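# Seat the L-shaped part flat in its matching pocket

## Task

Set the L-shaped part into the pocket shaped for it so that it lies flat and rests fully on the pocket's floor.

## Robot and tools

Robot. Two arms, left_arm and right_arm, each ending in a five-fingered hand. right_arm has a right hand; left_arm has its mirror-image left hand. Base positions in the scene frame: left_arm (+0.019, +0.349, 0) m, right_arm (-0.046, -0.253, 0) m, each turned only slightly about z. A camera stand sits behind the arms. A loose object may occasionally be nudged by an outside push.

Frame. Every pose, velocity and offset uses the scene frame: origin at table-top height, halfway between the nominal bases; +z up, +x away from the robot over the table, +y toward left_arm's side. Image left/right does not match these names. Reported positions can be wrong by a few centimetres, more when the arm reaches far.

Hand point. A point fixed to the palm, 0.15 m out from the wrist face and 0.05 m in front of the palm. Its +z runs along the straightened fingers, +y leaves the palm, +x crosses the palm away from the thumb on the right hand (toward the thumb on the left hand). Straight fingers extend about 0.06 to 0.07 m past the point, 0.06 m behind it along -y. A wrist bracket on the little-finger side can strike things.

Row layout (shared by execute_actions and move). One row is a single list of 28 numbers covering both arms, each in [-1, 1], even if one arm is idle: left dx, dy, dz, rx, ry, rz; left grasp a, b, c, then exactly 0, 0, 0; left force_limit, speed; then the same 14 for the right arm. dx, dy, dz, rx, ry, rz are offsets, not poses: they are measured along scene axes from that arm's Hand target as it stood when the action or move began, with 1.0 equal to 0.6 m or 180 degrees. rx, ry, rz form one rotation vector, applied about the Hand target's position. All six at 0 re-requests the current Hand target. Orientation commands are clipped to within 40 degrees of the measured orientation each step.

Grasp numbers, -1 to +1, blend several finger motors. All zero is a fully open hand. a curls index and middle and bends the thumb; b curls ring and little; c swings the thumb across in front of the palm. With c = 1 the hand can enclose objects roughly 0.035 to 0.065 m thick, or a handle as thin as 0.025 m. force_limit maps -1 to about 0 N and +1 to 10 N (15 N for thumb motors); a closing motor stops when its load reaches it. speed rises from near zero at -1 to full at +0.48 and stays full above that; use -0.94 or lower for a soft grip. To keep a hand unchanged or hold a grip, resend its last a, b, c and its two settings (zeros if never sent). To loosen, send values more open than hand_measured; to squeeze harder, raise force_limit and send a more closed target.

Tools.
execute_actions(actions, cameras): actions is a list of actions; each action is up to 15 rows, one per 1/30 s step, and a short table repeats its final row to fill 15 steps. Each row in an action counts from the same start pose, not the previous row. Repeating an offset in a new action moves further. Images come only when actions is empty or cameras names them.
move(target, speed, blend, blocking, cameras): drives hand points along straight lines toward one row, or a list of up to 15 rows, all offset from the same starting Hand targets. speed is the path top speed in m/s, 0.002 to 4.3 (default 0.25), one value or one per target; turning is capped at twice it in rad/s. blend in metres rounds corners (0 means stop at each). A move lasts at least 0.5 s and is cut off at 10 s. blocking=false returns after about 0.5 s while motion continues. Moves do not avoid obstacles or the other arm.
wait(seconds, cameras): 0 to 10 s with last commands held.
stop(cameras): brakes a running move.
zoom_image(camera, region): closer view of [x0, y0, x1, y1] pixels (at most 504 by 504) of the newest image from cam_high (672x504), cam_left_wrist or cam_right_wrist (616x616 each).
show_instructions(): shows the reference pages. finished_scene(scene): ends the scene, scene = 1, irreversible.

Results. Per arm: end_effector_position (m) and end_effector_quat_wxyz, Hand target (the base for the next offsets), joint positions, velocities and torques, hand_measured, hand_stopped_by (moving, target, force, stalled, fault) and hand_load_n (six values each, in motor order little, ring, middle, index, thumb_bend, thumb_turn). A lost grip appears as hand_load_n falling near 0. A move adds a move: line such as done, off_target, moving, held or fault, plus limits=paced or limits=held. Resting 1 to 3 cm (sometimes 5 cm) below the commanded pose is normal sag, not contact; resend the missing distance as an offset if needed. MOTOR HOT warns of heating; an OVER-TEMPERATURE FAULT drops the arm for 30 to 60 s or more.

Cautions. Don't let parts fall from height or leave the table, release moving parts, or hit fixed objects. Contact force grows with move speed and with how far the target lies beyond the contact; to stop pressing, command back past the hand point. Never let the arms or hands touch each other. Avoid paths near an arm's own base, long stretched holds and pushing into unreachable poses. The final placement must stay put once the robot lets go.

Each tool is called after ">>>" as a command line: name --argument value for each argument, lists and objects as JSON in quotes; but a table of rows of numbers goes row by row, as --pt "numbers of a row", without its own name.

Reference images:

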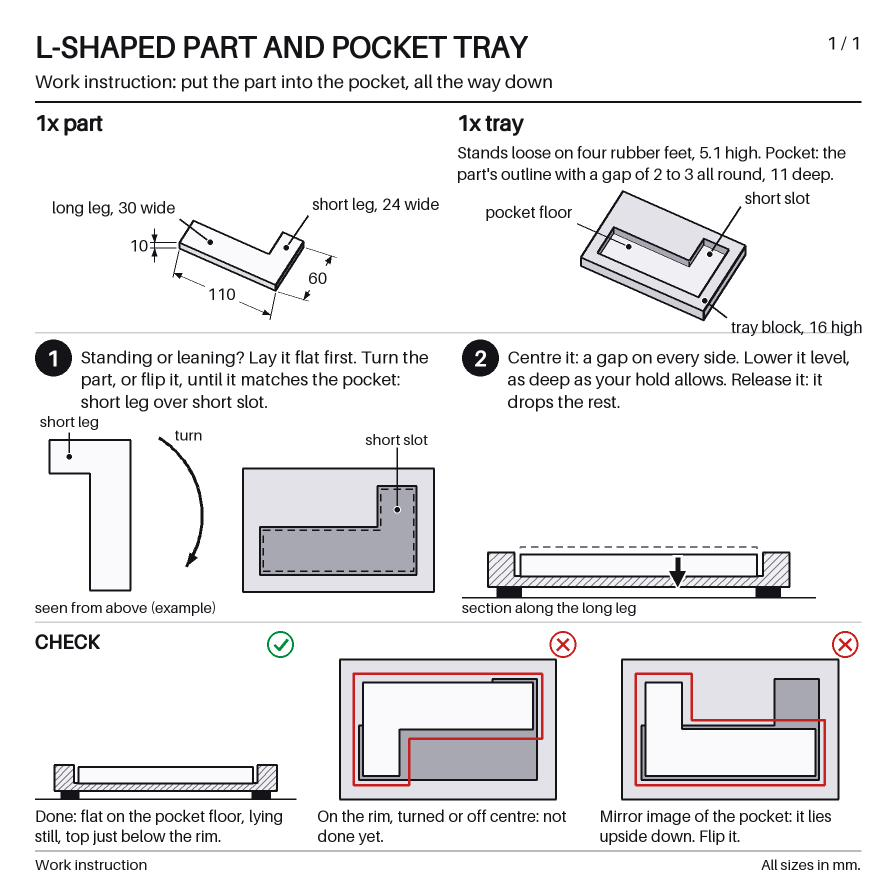

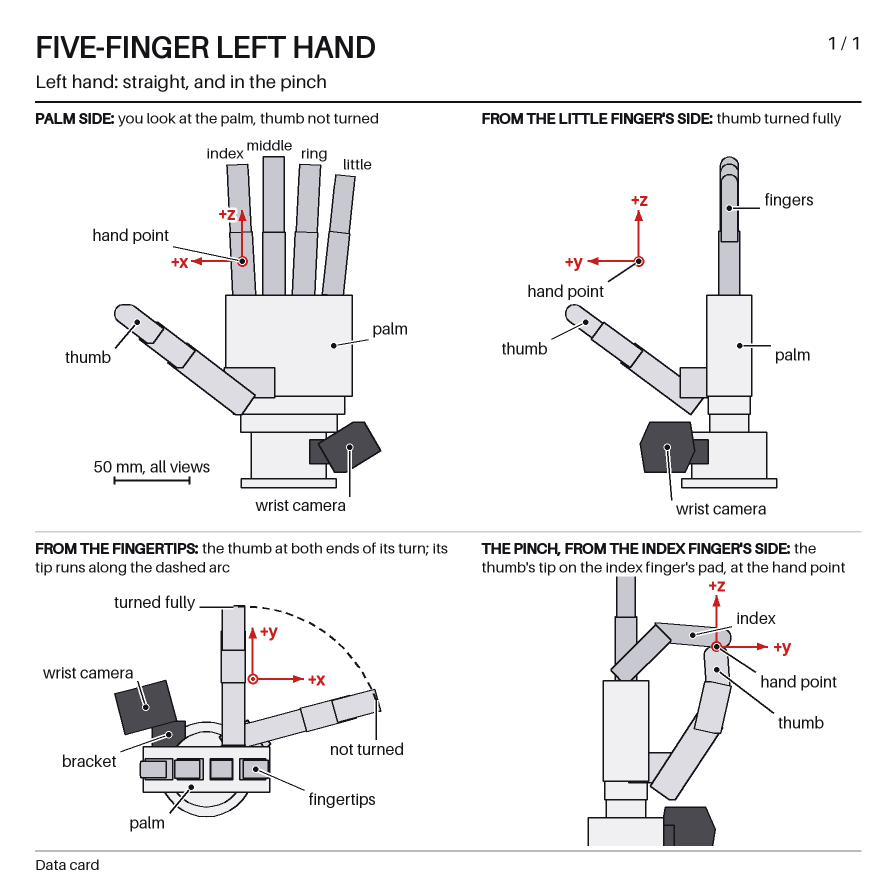

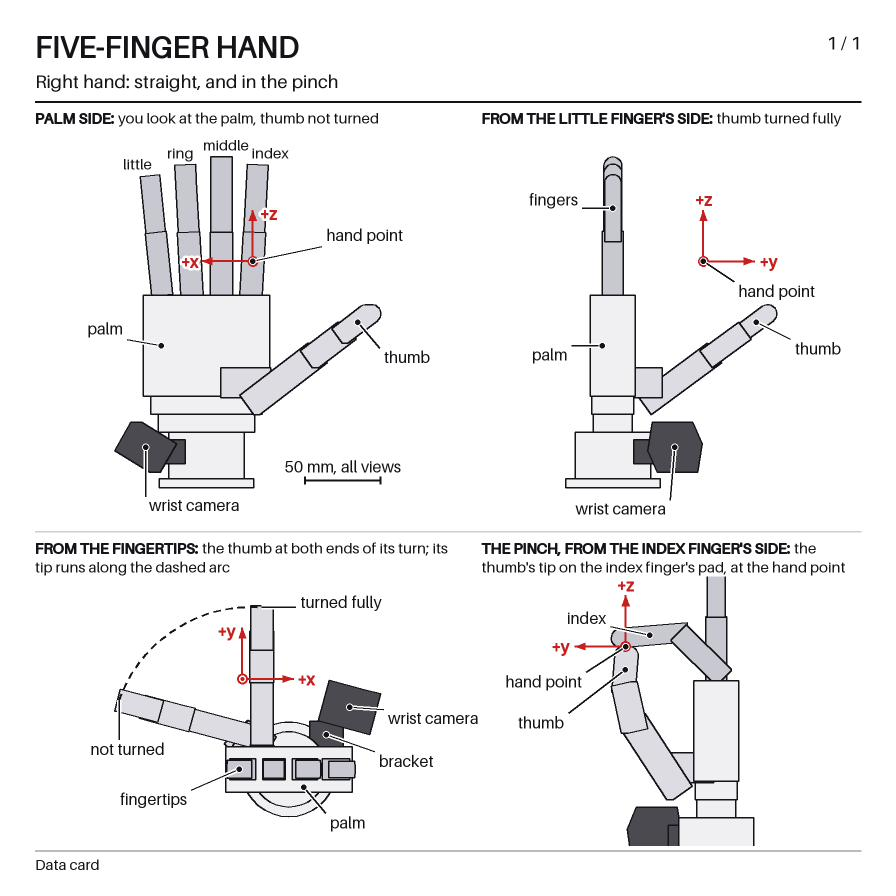

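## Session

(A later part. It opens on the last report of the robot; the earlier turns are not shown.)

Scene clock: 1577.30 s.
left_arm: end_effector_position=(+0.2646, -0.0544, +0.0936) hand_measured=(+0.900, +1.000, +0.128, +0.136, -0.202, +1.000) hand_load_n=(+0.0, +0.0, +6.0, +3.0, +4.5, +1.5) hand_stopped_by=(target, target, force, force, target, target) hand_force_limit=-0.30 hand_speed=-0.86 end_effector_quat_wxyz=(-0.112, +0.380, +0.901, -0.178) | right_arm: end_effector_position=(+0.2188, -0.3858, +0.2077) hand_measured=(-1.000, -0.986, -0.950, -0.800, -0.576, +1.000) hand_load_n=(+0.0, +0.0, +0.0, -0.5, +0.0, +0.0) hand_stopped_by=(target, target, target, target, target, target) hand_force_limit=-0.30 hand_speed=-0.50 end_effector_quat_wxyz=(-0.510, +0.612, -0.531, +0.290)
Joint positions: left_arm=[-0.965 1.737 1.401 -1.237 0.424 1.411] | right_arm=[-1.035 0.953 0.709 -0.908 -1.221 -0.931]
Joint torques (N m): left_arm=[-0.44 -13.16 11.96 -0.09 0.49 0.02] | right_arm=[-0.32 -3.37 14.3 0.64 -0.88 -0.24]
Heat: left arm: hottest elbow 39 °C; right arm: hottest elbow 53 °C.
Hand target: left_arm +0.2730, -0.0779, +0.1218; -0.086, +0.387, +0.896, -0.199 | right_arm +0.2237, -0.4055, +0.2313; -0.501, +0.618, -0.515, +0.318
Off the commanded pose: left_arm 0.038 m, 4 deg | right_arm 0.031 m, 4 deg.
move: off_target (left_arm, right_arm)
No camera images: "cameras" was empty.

>>> move --target '[-0.0152,0.0308,-0.1123,0.0,0.0,0.0, 1,1,1,0,0,0, -0.3, -0.86, 0,0,0,0,0,0, 0.1,0,1,0,0,0, -0.3, -0.5]' --speed 0.08 --cameras '["cam_high", "cam_left_wrist"]'

>>> zoom_image --camera "cam_high" --region '[385, 170, 445, 230]'

>>> zoom_image --camera "cam_left_wrist" --region '[140, 90, 380, 330]'

Scene clock: 1609.43 s.
left_arm: end_effector_position=(+0.2624, -0.0519, +0.0548) hand_measured=(+0.900, +1.000, +0.128, +0.136, -0.202, +1.000) hand_load_n=(+0.0, +0.0, +6.0, +3.0, +4.5, +1.5) hand_stopped_by=(target, target, force, force, target, target) hand_force_limit=-0.30 hand_speed=-0.86 end_effector_quat_wxyz=(-0.094, +0.380, +0.901, -0.189) | right_arm: end_effector_position=(+0.2188, -0.3858, +0.2077) hand_measured=(-1.000, -0.986, -0.950, -0.800, -0.576, +1.000) hand_load_n=(+0.0, +0.0, +0.0, +0.0, +0.0, +0.0) hand_stopped_by=(target, target, target, target, target, target) hand_force_limit=-0.30 hand_speed=-0.50 end_effector_quat_wxyz=(-0.510, +0.612, -0.531, +0.290)
Joint positions: left_arm=[-0.965 1.737 1.296 -1.085 0.424 1.401] | right_arm=[-1.035 0.953 0.709 -0.908 -1.221 -0.931]
Joint torques (N m): left_arm=[0.09 -12.34 6.78 1.05 0.49 0.08] | right_arm=[-0.62 -3.43 14.37 0.61 -0.94 -0.21]
Heat: left arm: hottest elbow 41 °C; right arm: hottest elbow 53 °C.
Hand target: left_arm +0.2639, -0.0594, +0.0544; -0.086, +0.387, +0.896, -0.199 | right_arm +0.2237, -0.4055, +0.2313; -0.501, +0.618, -0.515, +0.318
Off the commanded pose: left_arm 0.008 m, 2 deg | right_arm 0.031 m, 4 deg.
move: off_target (right_arm)
camera_calibration:
cam_left_wrist: T_world_to_cam=[[-0.811352, -0.41624, 0.410429, 0.167525], [-0.259743, 0.885708, 0.384778, 0.0956108], [-0.52368, 0.205585, -0.826737, 0.302255], [0, 0, 0, 1]] pos_world=[0.31904, -0.0770918, 0.144339]
Images, in order (width x height): cam_high 672x504, cam_left_wrist 616x616.

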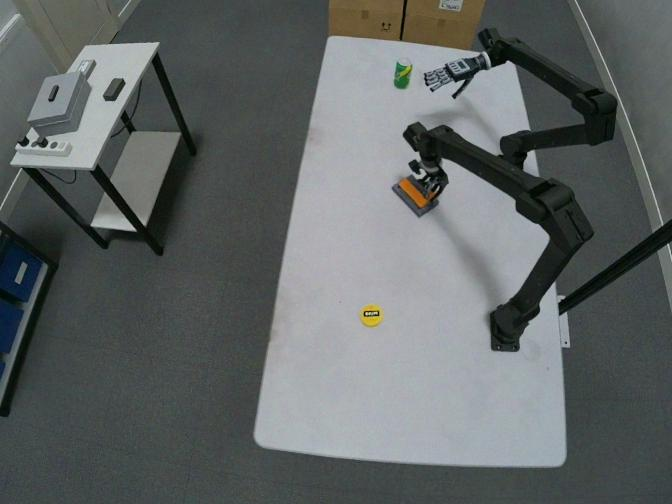

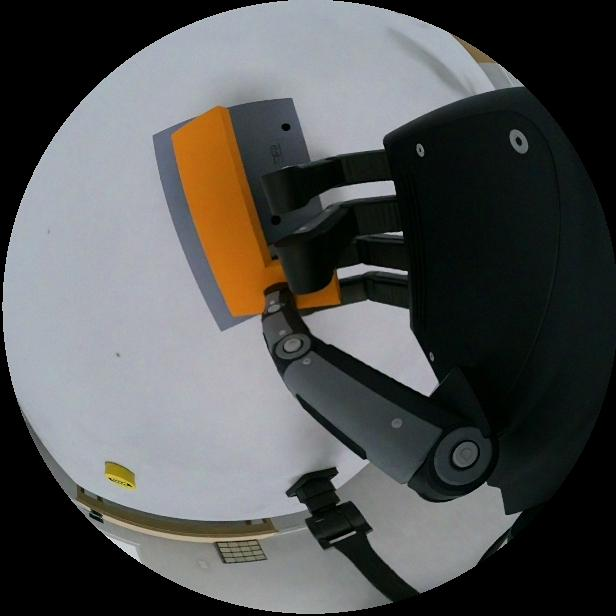

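Scaled by 8.400 from the camera's 672x504 image, which has a finer 960x720 frame.

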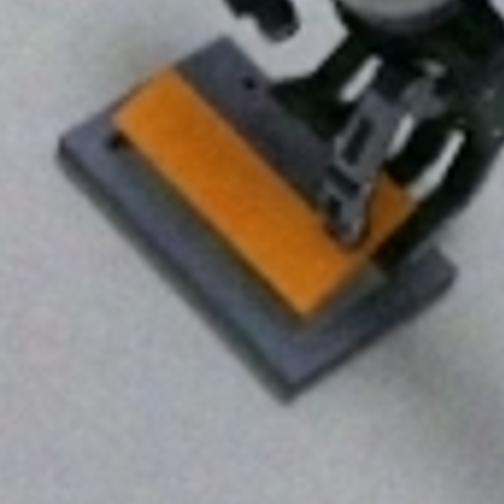

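Scaled by 2.100 from the camera's 616x616 image, which has a finer 880x880 frame.

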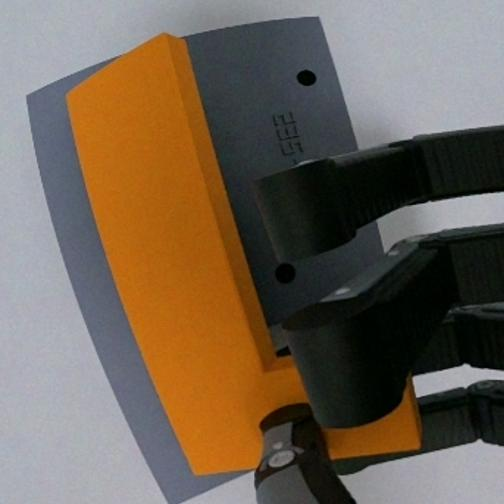

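>>> move --target '[0,0,-0.0167,0.0,0.0,0.0, 1,1,1,0,0,0, -0.3, -0.86, 0,0,0,0,0,0, 0.1,0,1,0,0,0, -0.3, -0.5]' --speed 0.05 --cameras '["cam_high", "cam_left_wrist", "cam_right_wrist"]'

>>> zoom_image --camera "cam_high" --region '[385, 170, 445, 230]'

>>> zoom_image --camera "cam_left_wrist" --region '[140, 90, 380, 330]'

Scene clock: 1631.90 s.
left_arm: end_effector_position=(+0.2624, -0.0519, +0.0456) hand_measured=(+0.900, +1.000, +0.128, +0.136, -0.202, +1.000) hand_load_n=(+0.0, +0.0, +6.0, +3.0, +4.5, +1.5) hand_stopped_by=(target, target, force, force, target, target) hand_force_limit=-0.30 hand_speed=-0.86 end_effector_quat_wxyz=(-0.094, +0.380, +0.900, -0.190) | right_arm: end_effector_position=(+0.2188, -0.3858, +0.2077) hand_measured=(-1.000, -0.986, -0.950, -0.800, -0.576, +1.000) hand_load_n=(+0.0, +0.0, +0.0, +0.0, +0.0, +0.0) hand_stopped_by=(target, target, target, target, target, target) hand_force_limit=-0.30 hand_speed=-0.50 end_effector_quat_wxyz=(-0.510, +0.612, -0.531, +0.290)
Joint positions: left_arm=[-0.965 1.746 1.282 -1.061 0.424 1.401] | right_arm=[-1.035 0.953 0.709 -0.908 -1.221 -0.931]
Joint torques (N m): left_arm=[0.03 -11.52 6.69 1.11 0.5 0.07] | right_arm=[-1.03 -3.25 14.39 0.43 -0.9 -0.2]
Heat: left arm: hottest elbow 40 °C; right arm: hottest elbow 53 °C.
Hand target: left_arm +0.2639, -0.0594, +0.0444; -0.086, +0.387, +0.896, -0.199 | right_arm +0.2237, -0.4055, +0.2313; -0.501, +0.618, -0.515, +0.318
Off the commanded pose: left_arm 0.008 m, 2 deg | right_arm 0.031 m, 4 deg.
move: off_target (right_arm)
camera_calibration:
cam_left_wrist: T_world_to_cam=[[-0.811699, -0.415679, 0.410312, 0.171392], [-0.260049, 0.886226, 0.383377, 0.0992048], [-0.522991, 0.204486, -0.827445, 0.294512], [0, 0, 0, 1]] pos_world=[0.318944, -0.0768975, 0.135336]
cam_right_wrist: T_world_to_cam=[[-0.264775, -0.133714, -0.954995, 0.21167], [-0.732586, 0.671885, 0.109038, 0.403123], [0.627066, 0.728486, -0.275856, 0.314425], [0, 0, 0, 1]] pos_world=[0.154202, -0.471603, 0.244924]

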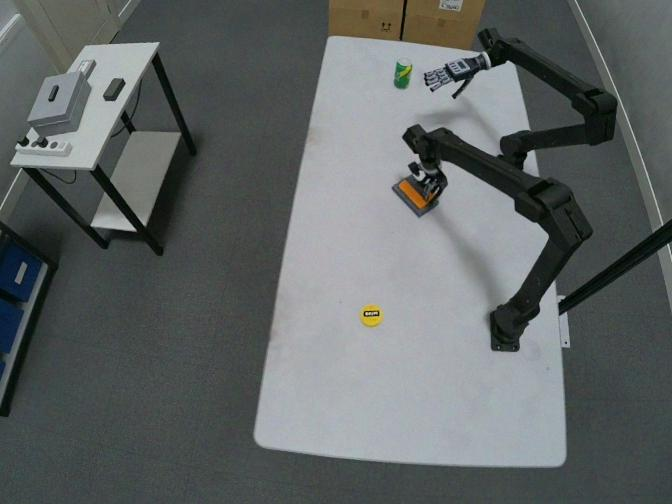

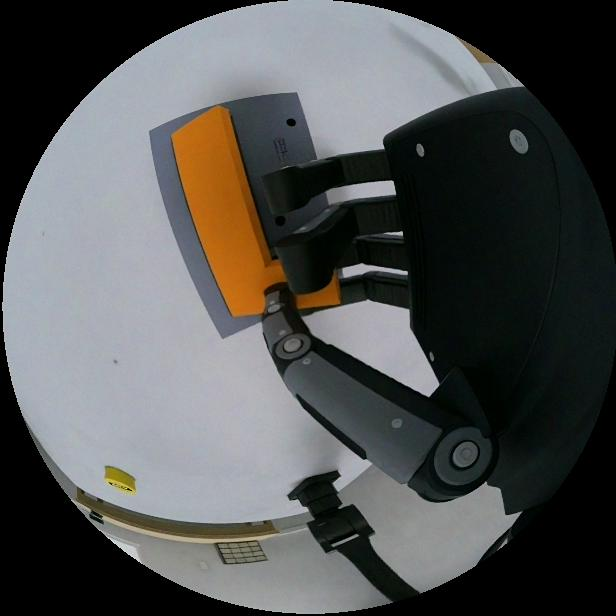

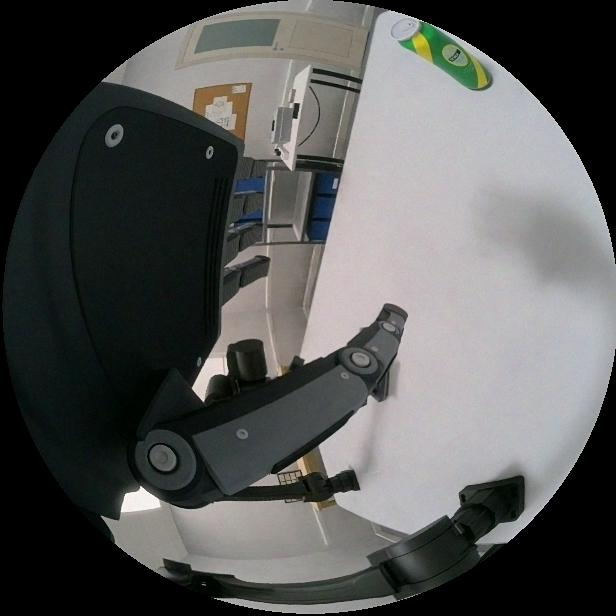

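Scaled by 8.400 from the camera's 672x504 image, which has a finer 960x720 frame.

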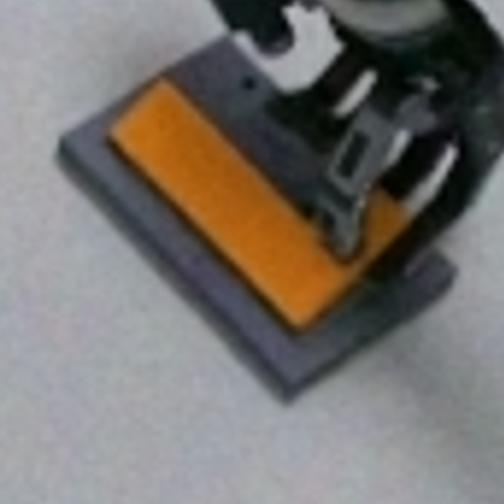

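Scaled by 2.100 from the camera's 616x616 image, which has a finer 880x880 frame.

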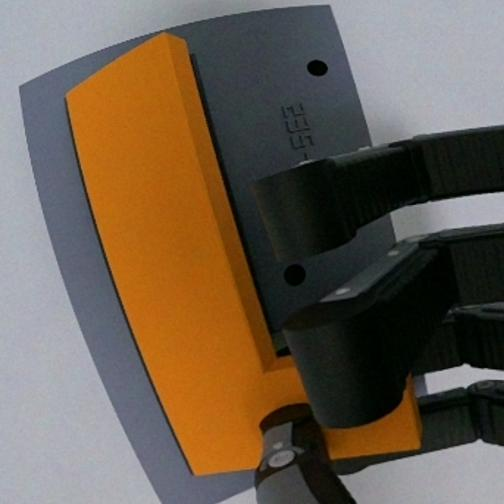

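>>> move --target '[0,0,0,0,0,0, 1,1,1,0,0,0, -0.3, -0.86, 0.1187,0.1763,-0.0628,0,0,0, 0,0,0,0,0,0, -0.3, 0]' --speed 0.15 --cameras '["cam_high", "cam_left_wrist", "cam_right_wrist"]'

>>> zoom_image --camera "cam_right_wrist" --region '[270, 230, 470, 430]'

Scene clock: 1721.03 s.
left_arm: end_effector_position=(+0.2624, -0.0519, +0.0456) hand_measured=(+0.900, +1.000, +0.128, +0.136, -0.202, +1.000) hand_load_n=(+0.0, +0.0, +6.0, +3.0, +4.5, +1.5) hand_stopped_by=(target, target, force, force, target, target) hand_force_limit=-0.30 hand_speed=-0.86 end_effector_quat_wxyz=(-0.094, +0.380, +0.900, -0.190) | right_arm: end_effector_position=(+0.2883, -0.3027, +0.1775) hand_measured=(-1.000, -1.000, -1.000, -1.000, -1.000, -1.000) hand_load_n=(+0.0, +0.0, +0.0, +0.0, +0.0, -0.5) hand_stopped_by=(target, target, target, target, target, target) hand_force_limit=-0.30 hand_speed=0.00 end_effector_quat_wxyz=(-0.493, +0.618, -0.533, +0.302)
Joint positions: left_arm=[-0.965 1.746 1.282 -1.061 0.424 1.401] | right_arm=[-0.581 0.804 0.487 -0.219 -0.865 -0.263]
Joint torques (N m): left_arm=[-0.21 -11.93 6.68 1.01 0.5 0.07] | right_arm=[1.67 -3.72 10.74 2.92 -0.13 0.13]
Heat: left arm: hottest elbow 37 °C; right arm: hottest elbow 54 °C.
Hand target: left_arm +0.2639, -0.0594, +0.0444; -0.086, +0.387, +0.896, -0.199 | right_arm +0.2949, -0.2997, +0.1937; -0.501, +0.618, -0.515, +0.318
Off the commanded pose: left_arm 0.008 m, 2 deg | right_arm 0.018 m, 3 deg.
move: off_target (right_arm)
camera_calibration:
cam_left_wrist: T_world_to_cam=[[-0.811699, -0.415679, 0.410312, 0.171392], [-0.260049, 0.886226, 0.383377, 0.0992048], [-0.522991, 0.204486, -0.827445, 0.294512], [0, 0, 0, 1]] pos_world=[0.318944, -0.0768975, 0.135336]
cam_right_wrist: T_world_to_cam=[[-0.274953, -0.164712, -0.947244, 0.204645], [-0.718829, 0.689498, 0.0887579, 0.4064], [0.638503, 0.70531, -0.307979, 0.197367], [0, 0, 0, 1]] pos_world=[0.222381, -0.385709, 0.218563]

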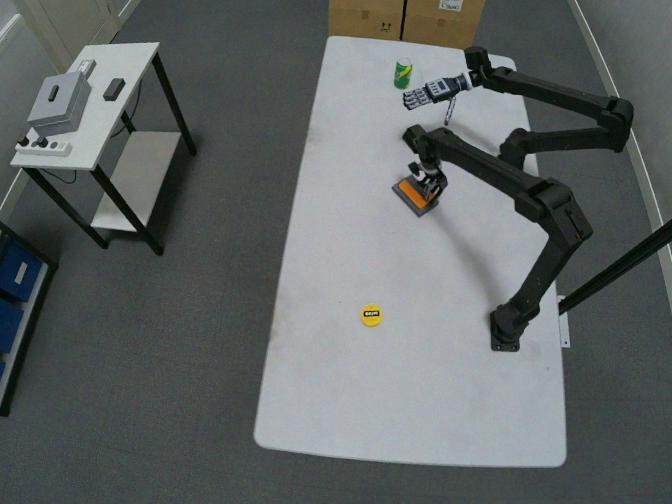

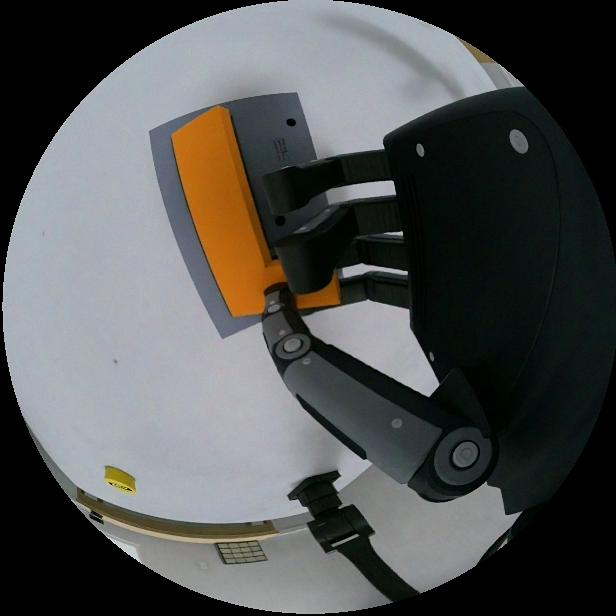

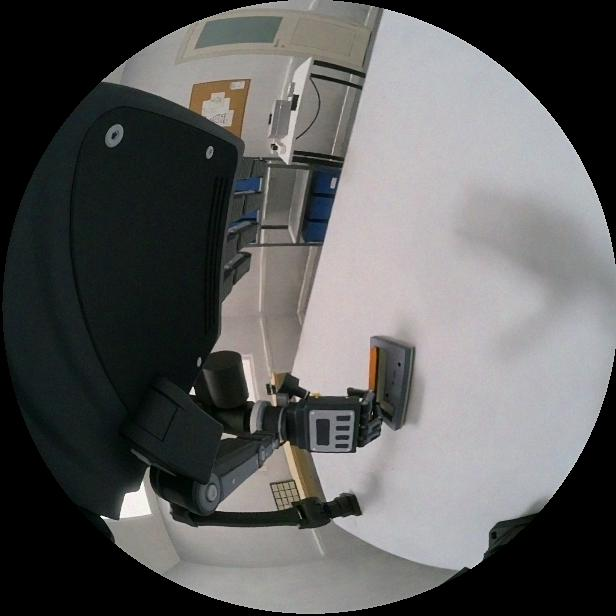

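Scaled by 2.520 from the camera's 616x616 image, which has a finer 880x880 frame.

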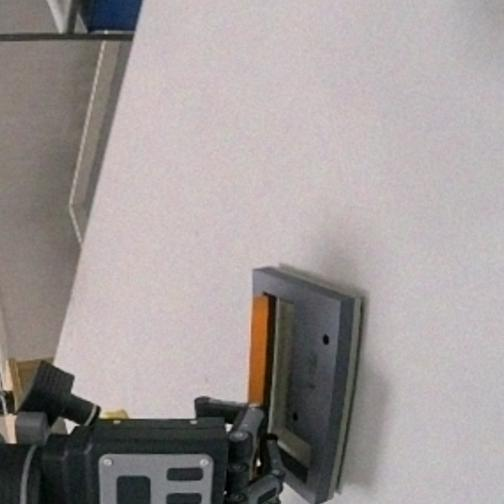

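>>> zoom_image --camera "cam_right_wrist" --region '[355, 325, 425, 435]'

Scaled by 4.582 from the camera's 616x616 image, which has a finer 880x880 frame.

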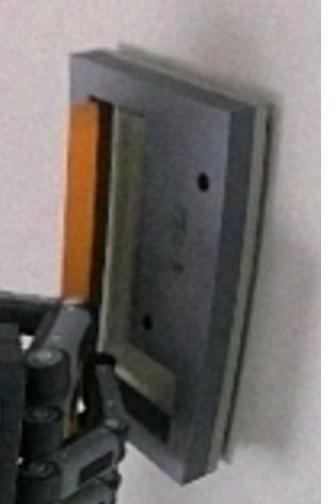

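>>> move --target '[-0.005,0.0058,0.0,0.0,0.0,0.0, 1,1,1,0,0,0, -0.3, -0.86, 0,0,0,0,0,0, 0,0,0,0,0,0, -0.3, 0]' --speed 0.03 --cameras '["cam_high", "cam_left_wrist", "cam_right_wrist"]'

>>> zoom_image --camera "cam_right_wrist" --region '[355, 325, 425, 435]'

>>> zoom_image --camera "cam_left_wrist" --region '[140, 90, 380, 330]'

>>> zoom_image --camera "cam_high" --region '[385, 170, 445, 230]'

Scene clock: 1766.73 s.
left_arm: end_effector_position=(+0.2611, -0.0493, +0.0414) hand_measured=(+0.900, +1.000, +0.128, +0.136, -0.202, +1.000) hand_load_n=(+0.0, +0.0, +6.0, +3.0, +4.5, +1.5) hand_stopped_by=(target, target, force, force, target, target) hand_force_limit=-0.30 hand_speed=-0.86 end_effector_quat_wxyz=(-0.095, +0.384, +0.899, -0.189) | right_arm: end_effector_position=(+0.2883, -0.3026, +0.1776) hand_measured=(-1.000, -1.000, -1.000, -1.000, -1.000, -1.000) hand_load_n=(+0.0, +0.0, +0.0, +0.0, +0.0, -0.5) hand_stopped_by=(target, target, target, target, target, target) hand_force_limit=-0.30 hand_speed=0.00 end_effector_quat_wxyz=(-0.493, +0.617, -0.533, +0.302)
Joint positions: left_arm=[-0.965 1.746 1.269 -1.053 0.424 1.411] | right_arm=[-0.581 0.804 0.487 -0.219 -0.865 -0.262]
Joint torques (N m): left_arm=[0.03 -12.81 6.56 1.02 0.5 0.07] | right_arm=[1.67 -3.72 10.67 2.99 -0.16 0.13]
Heat: left arm: hottest elbow 36 °C; right arm: hottest elbow 52 °C.
Hand target: left_arm +0.2609, -0.0559, +0.0444; -0.086, +0.387, +0.896, -0.199 | right_arm +0.2949, -0.2997, +0.1937; -0.501, +0.618, -0.515, +0.318
Off the commanded pose: left_arm 0.007 m, 1 deg | right_arm 0.018 m, 3 deg.
move: off_target (right_arm)
camera_calibration:
cam_left_wrist: T_world_to_cam=[[-0.815842, -0.407888, 0.409914, 0.174579], [-0.25146, 0.888563, 0.383696, 0.0961034], [-0.520739, 0.209959, -0.827495, 0.289515], [0, 0, 0, 1]] pos_world=[0.317357, -0.0749716, 0.131136]
cam_right_wrist: T_world_to_cam=[[-0.275486, -0.163236, -0.947344, 0.205258], [-0.718442, 0.68973, 0.0900751, 0.406126], [0.638708, 0.705427, -0.307287, 0.197185], [0, 0, 0, 1]] pos_world=[0.22238, -0.385711, 0.21846]

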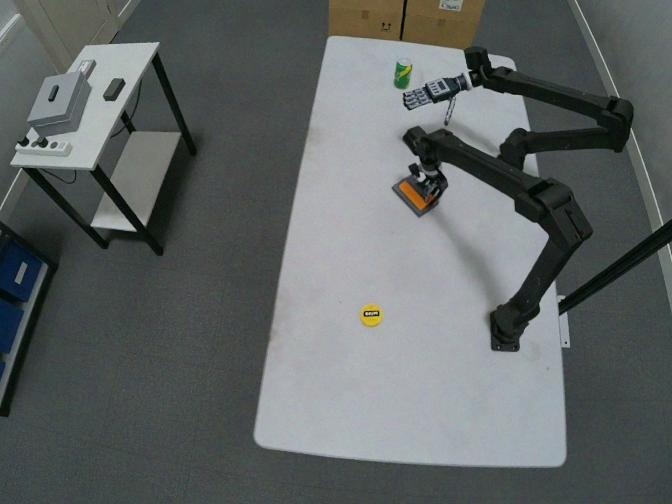

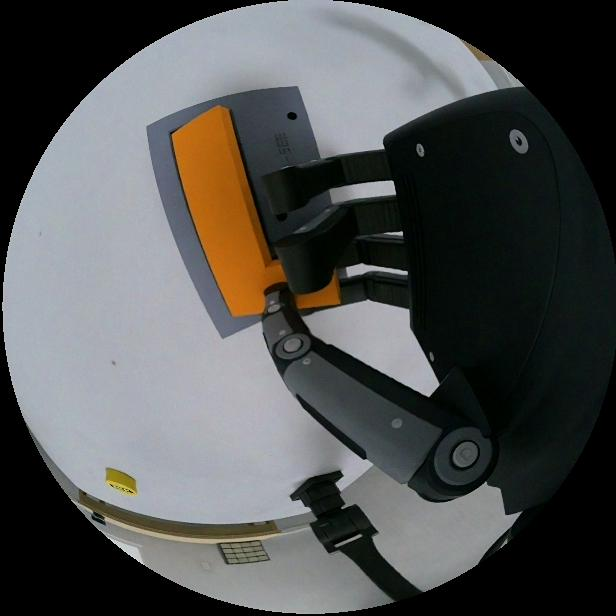

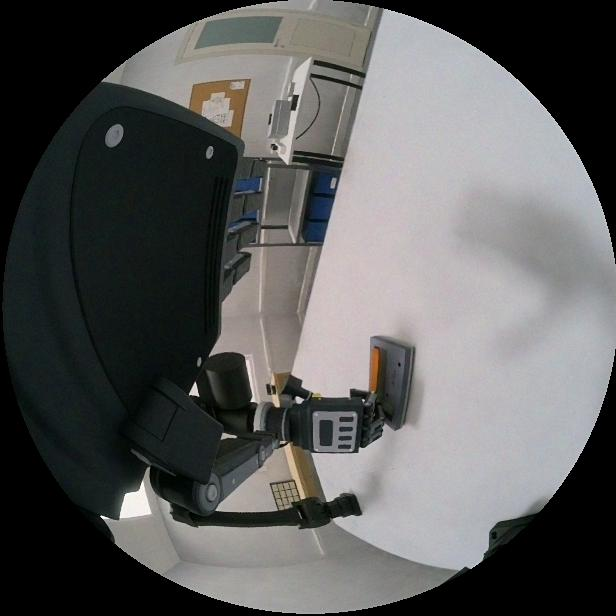

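Scaled by 4.582 from the camera's 616x616 image, which has a finer 880x880 frame.

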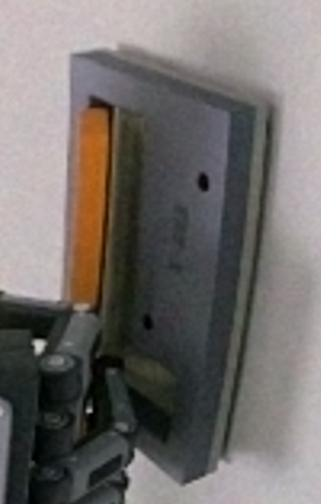

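Scaled by 2.100 from the camera's 616x616 image, which has a finer 880x880 frame.

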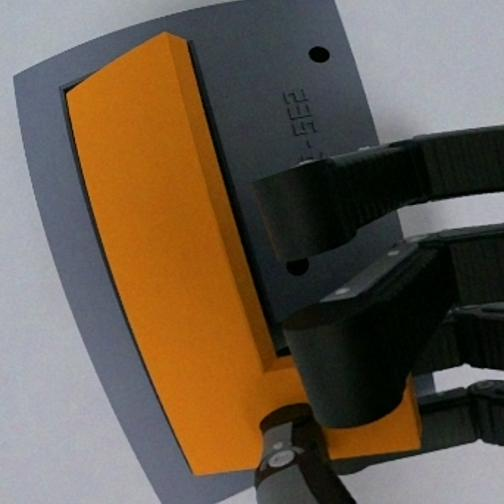

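Scaled by 8.400 from the camera's 672x504 image, which has a finer 960x720 frame.

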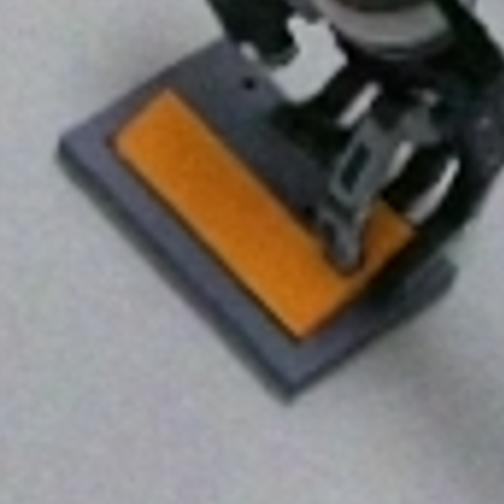

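>>> zoom_image --camera "cam_left_wrist" --region '[200, 270, 290, 350]'

>>> zoom_image --camera "cam_left_wrist" --region '[140, 90, 260, 190]'

>>> zoom_image --camera "cam_high" --region '[395, 180, 440, 220]'

Scaled by 5.600 from the camera's 616x616 image, which has a finer 880x880 frame.

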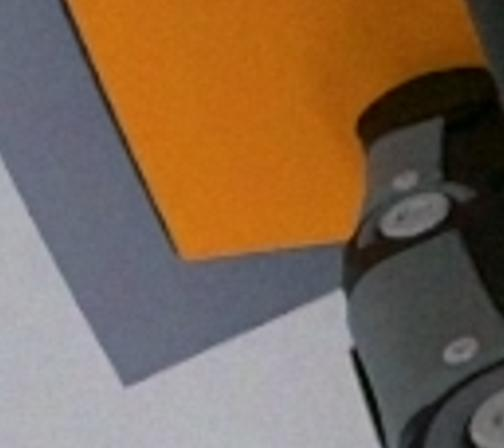

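Scaled by 4.200 from the camera's 616x616 image, which has a finer 880x880 frame.

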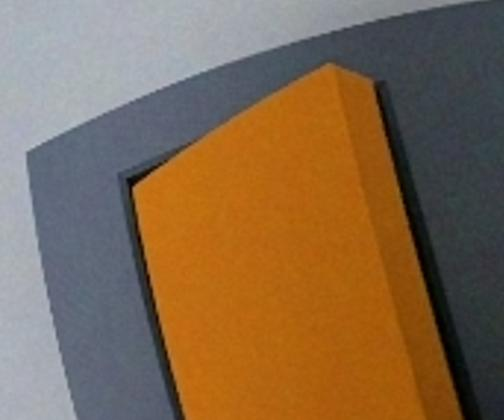

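Scaled by 11.200 from the camera's 672x504 image, which has a finer 960x720 frame.

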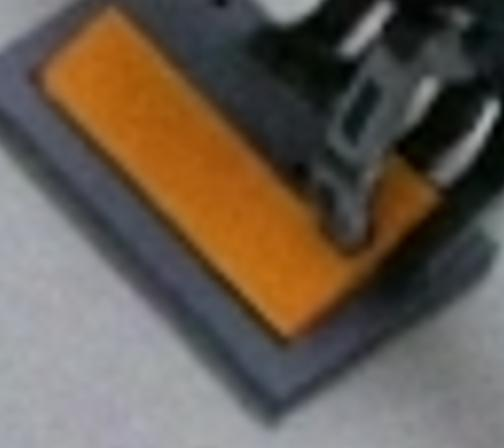

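>>> move --target '[0.0033,-0.0037,0.002,-0.005,-0.0045,0.0, 1,1,1,0,0,0, -0.3, -0.86, 0,0,0,0,0,0, 0,0,0,0,0,0, -0.3, 0]' --speed 0.03 --cameras '["cam_high", "cam_left_wrist", "cam_right_wrist"]'

>>> zoom_image --camera "cam_left_wrist" --region '[200, 270, 290, 350]'

>>> zoom_image --camera "cam_left_wrist" --region '[140, 90, 260, 190]'

>>> zoom_image --camera "cam_right_wrist" --region '[355, 325, 425, 435]'

Scene clock: 1832.37 s.
left_arm: end_effector_position=(+0.2611, -0.0500, +0.0387) hand_measured=(+0.900, +1.000, +0.128, +0.136, -0.202, +1.000) hand_load_n=(+0.0, +0.0, +6.0, +2.5, +4.5, +1.0) hand_stopped_by=(target, target, force, force, target, target) hand_force_limit=-0.30 hand_speed=-0.86 end_effector_quat_wxyz=(-0.092, +0.380, +0.900, -0.191) | right_arm: end_effector_position=(+0.2883, -0.3026, +0.1776) hand_measured=(-1.000, -1.000, -1.000, -1.000, -1.000, -1.000) hand_load_n=(+0.0, +0.0, +0.0, +0.0, +0.0, +0.0) hand_stopped_by=(target, target, target, target, target, target) hand_force_limit=-0.30 hand_speed=0.00 end_effector_quat_wxyz=(-0.493, +0.617, -0.533, +0.302)
Joint positions: left_arm=[-0.965 1.746 1.262 -1.036 0.424 1.401] | right_arm=[-0.581 0.804 0.487 -0.219 -0.865 -0.262]
Joint torques (N m): left_arm=[-0.15 -13.51 6.57 1.1 0.4 0.09] | right_arm=[1.79 -3.31 10.74 2.99 -0.13 0.12]
Heat: left arm: hottest elbow 36 °C; right arm: hottest elbow 50 °C.
Hand target: left_arm +0.2629, -0.0582, +0.0456; -0.077, +0.389, +0.895, -0.203 | right_arm +0.2949, -0.2997, +0.1937; -0.501, +0.618, -0.515, +0.318
Off the commanded pose: left_arm 0.011 m, 2 deg | right_arm 0.018 m, 3 deg.
move: off_target (left_arm, right_arm)
camera_calibration:
cam_left_wrist: T_world_to_cam=[[-0.812785, -0.414171, 0.409687, 0.174383], [-0.261097, 0.887644, 0.379364, 0.10041], [-0.520778, 0.201373, -0.829602, 0.287076], [0, 0, 0, 1]] pos_world=[0.317455, -0.0747135, 0.128625]
cam_right_wrist: T_world_to_cam=[[-0.275486, -0.163236, -0.947344, 0.205258], [-0.718442, 0.68973, 0.0900751, 0.406126], [0.638708, 0.705427, -0.307287, 0.197185], [0, 0, 0, 1]] pos_world=[0.22238, -0.385711, 0.21846]

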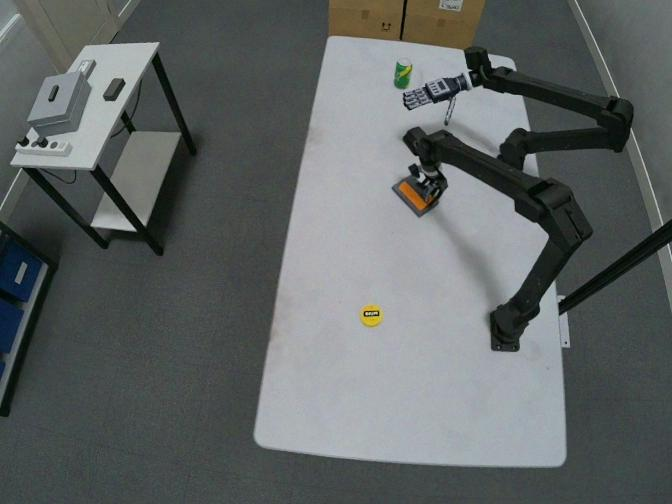

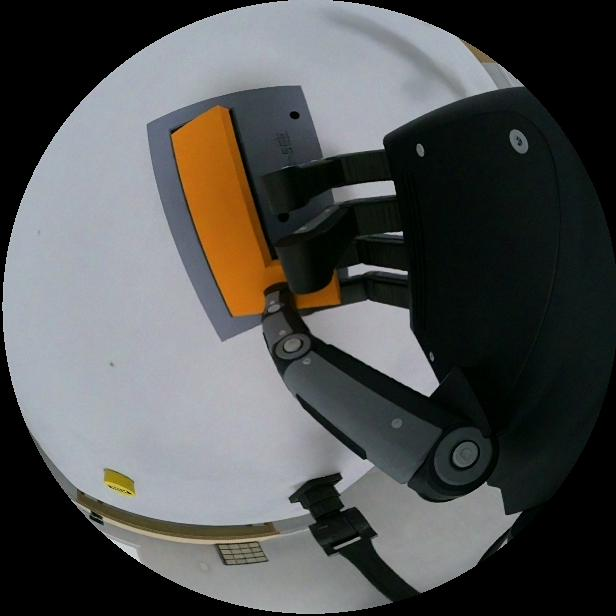

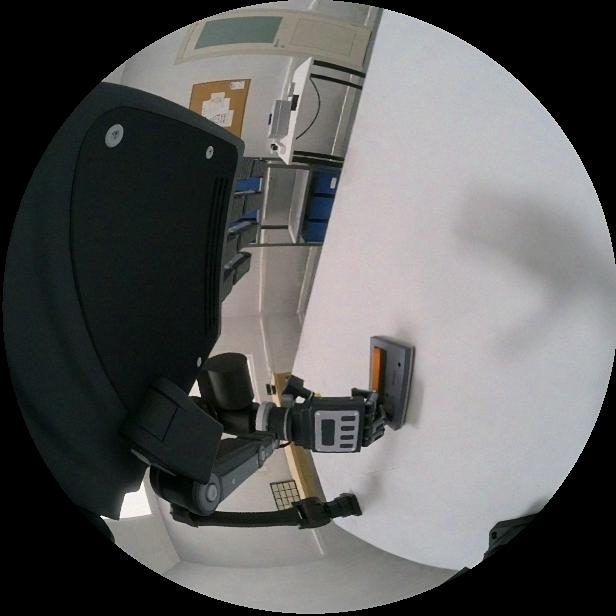

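Scaled by 5.600 from the camera's 616x616 image, which has a finer 880x880 frame.

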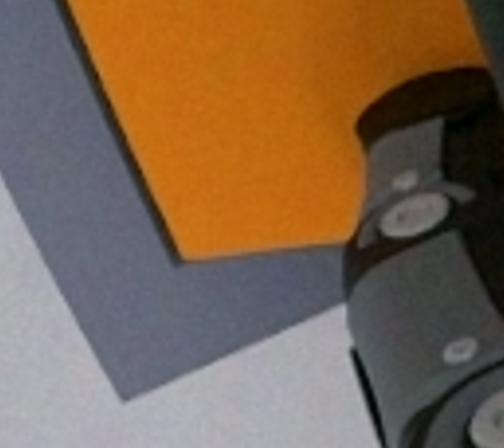

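Scaled by 4.200 from the camera's 616x616 image, which has a finer 880x880 frame.

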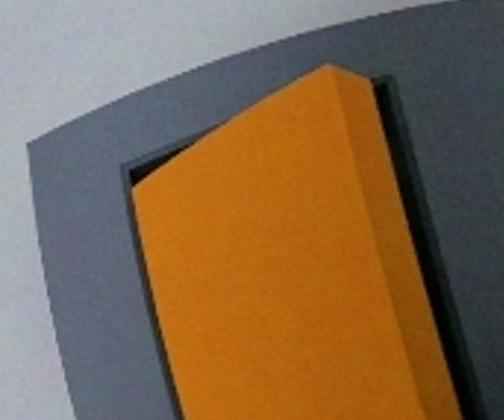

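Scaled by 4.582 from the camera's 616x616 image, which has a finer 880x880 frame.

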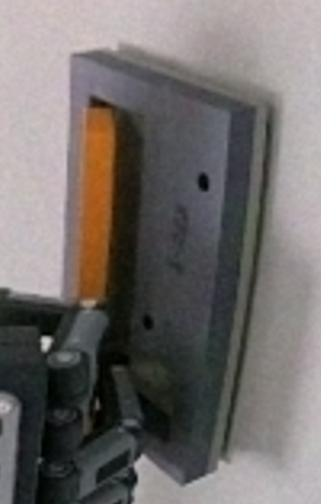

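>>> move --target '[0,0,0,0,0,0, 0.7,1,1,0,0,0, -0.85, -0.8, 0,0,0,0,0,0, 0,0,0,0,0,0, -0.3, 0]' --speed 0.03 --cameras '["cam_high", "cam_left_wrist", "cam_right_wrist"]'

>>> zoom_image --camera "cam_left_wrist" --region '[140, 90, 380, 330]'

>>> zoom_image --camera "cam_right_wrist" --region '[355, 325, 425, 435]'

>>> zoom_image --camera "cam_high" --region '[385, 170, 445, 230]'

Scene clock: 1863.83 s.
left_arm: end_effector_position=(+0.2611, -0.0500, +0.0387) hand_measured=(+0.930, +1.000, +0.128, +0.136, -0.426, +1.000) hand_load_n=(+0.5, +0.0, +0.5, +0.0, +0.0, +0.0) hand_stopped_by=(target, target, force, force, target, target) hand_force_limit=-0.85 hand_speed=-0.80 end_effector_quat_wxyz=(-0.092, +0.380, +0.900, -0.191) | right_arm: end_effector_position=(+0.2883, -0.3026, +0.1776) hand_measured=(-1.000, -1.000, -1.000, -1.000, -1.000, -1.000) hand_load_n=(+0.0, +0.0, +0.0, +0.0, +0.0, -0.5) hand_stopped_by=(target, target, target, target, target, target) hand_force_limit=-0.30 hand_speed=0.00 end_effector_quat_wxyz=(-0.493, +0.617, -0.533, +0.302)
Joint positions: left_arm=[-0.965 1.746 1.262 -1.036 0.424 1.401] | right_arm=[-0.581 0.804 0.487 -0.219 -0.865 -0.262]
Joint torques (N m): left_arm=[-0.15 -12.69 6.56 1.06 0.4 0.06] | right_arm=[1.38 -3.49 10.84 3.03 -0.15 0.09]
Heat: left arm: hottest elbow 36 °C; right arm: hottest elbow 50 °C.
Hand target: left_arm +0.2629, -0.0582, +0.0456; -0.077, +0.389, +0.895, -0.203 | right_arm +0.2949, -0.2997, +0.1937; -0.501, +0.618, -0.515, +0.318
Off the commanded pose: left_arm 0.011 m, 2 deg | right_arm 0.018 m, 3 deg.
move: off_target (left_arm, right_arm)
camera_calibration:
cam_left_wrist: T_world_to_cam=[[-0.812785, -0.414171, 0.409687, 0.174383], [-0.261097, 0.887644, 0.379364, 0.10041], [-0.520778, 0.201373, -0.829602, 0.287076], [0, 0, 0, 1]] pos_world=[0.317455, -0.0747135, 0.128625]
cam_right_wrist: T_world_to_cam=[[-0.275486, -0.163236, -0.947344, 0.205258], [-0.718442, 0.68973, 0.0900751, 0.406126], [0.638708, 0.705427, -0.307287, 0.197185], [0, 0, 0, 1]] pos_world=[0.22238, -0.385711, 0.21846]

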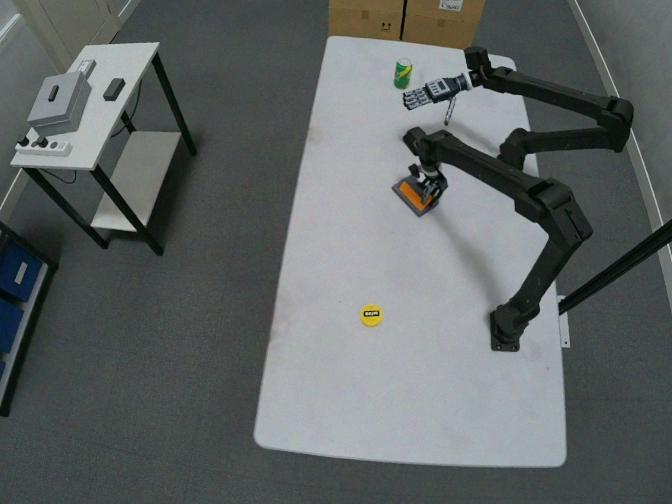

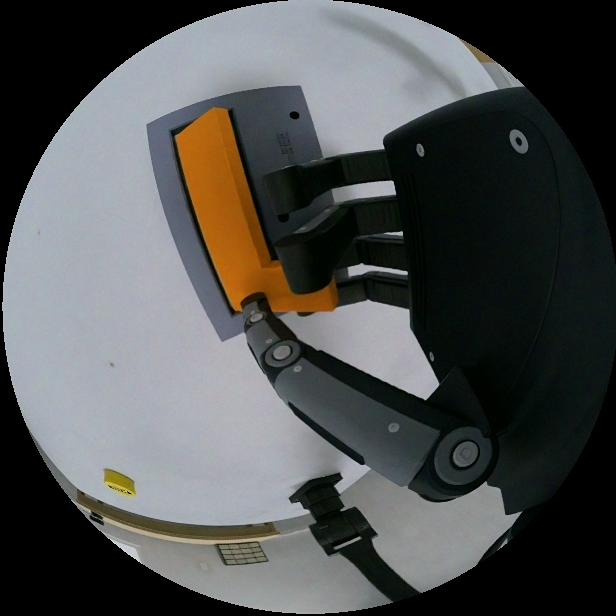

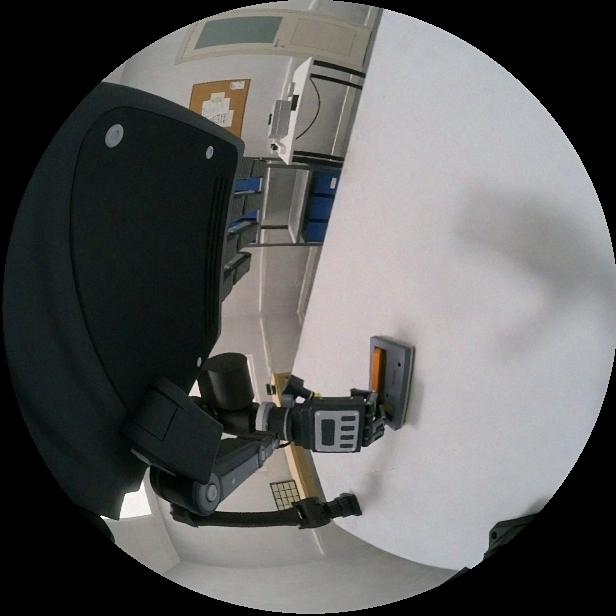

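Scaled by 2.100 from the camera's 616x616 image, which has a finer 880x880 frame.

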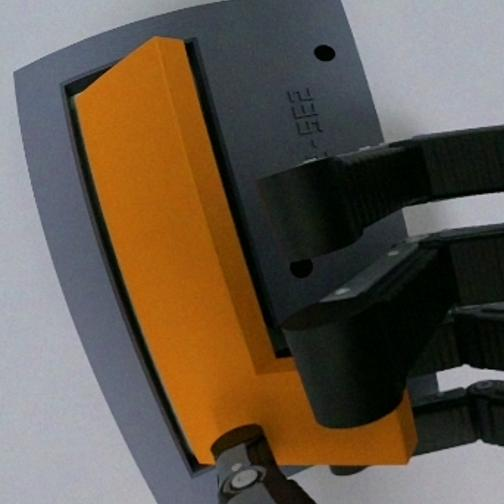

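Scaled by 4.582 from the camera's 616x616 image, which has a finer 880x880 frame.

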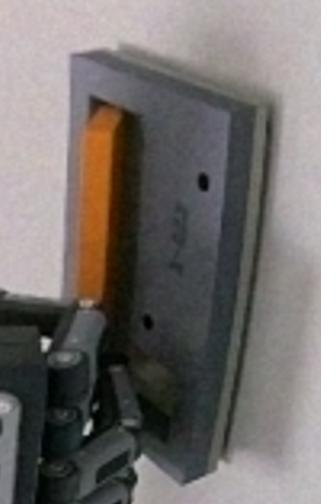

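Scaled by 8.400 from the camera's 672x504 image, which has a finer 960x720 frame.

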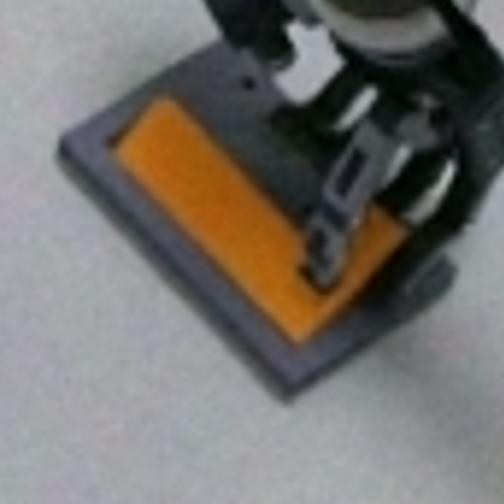

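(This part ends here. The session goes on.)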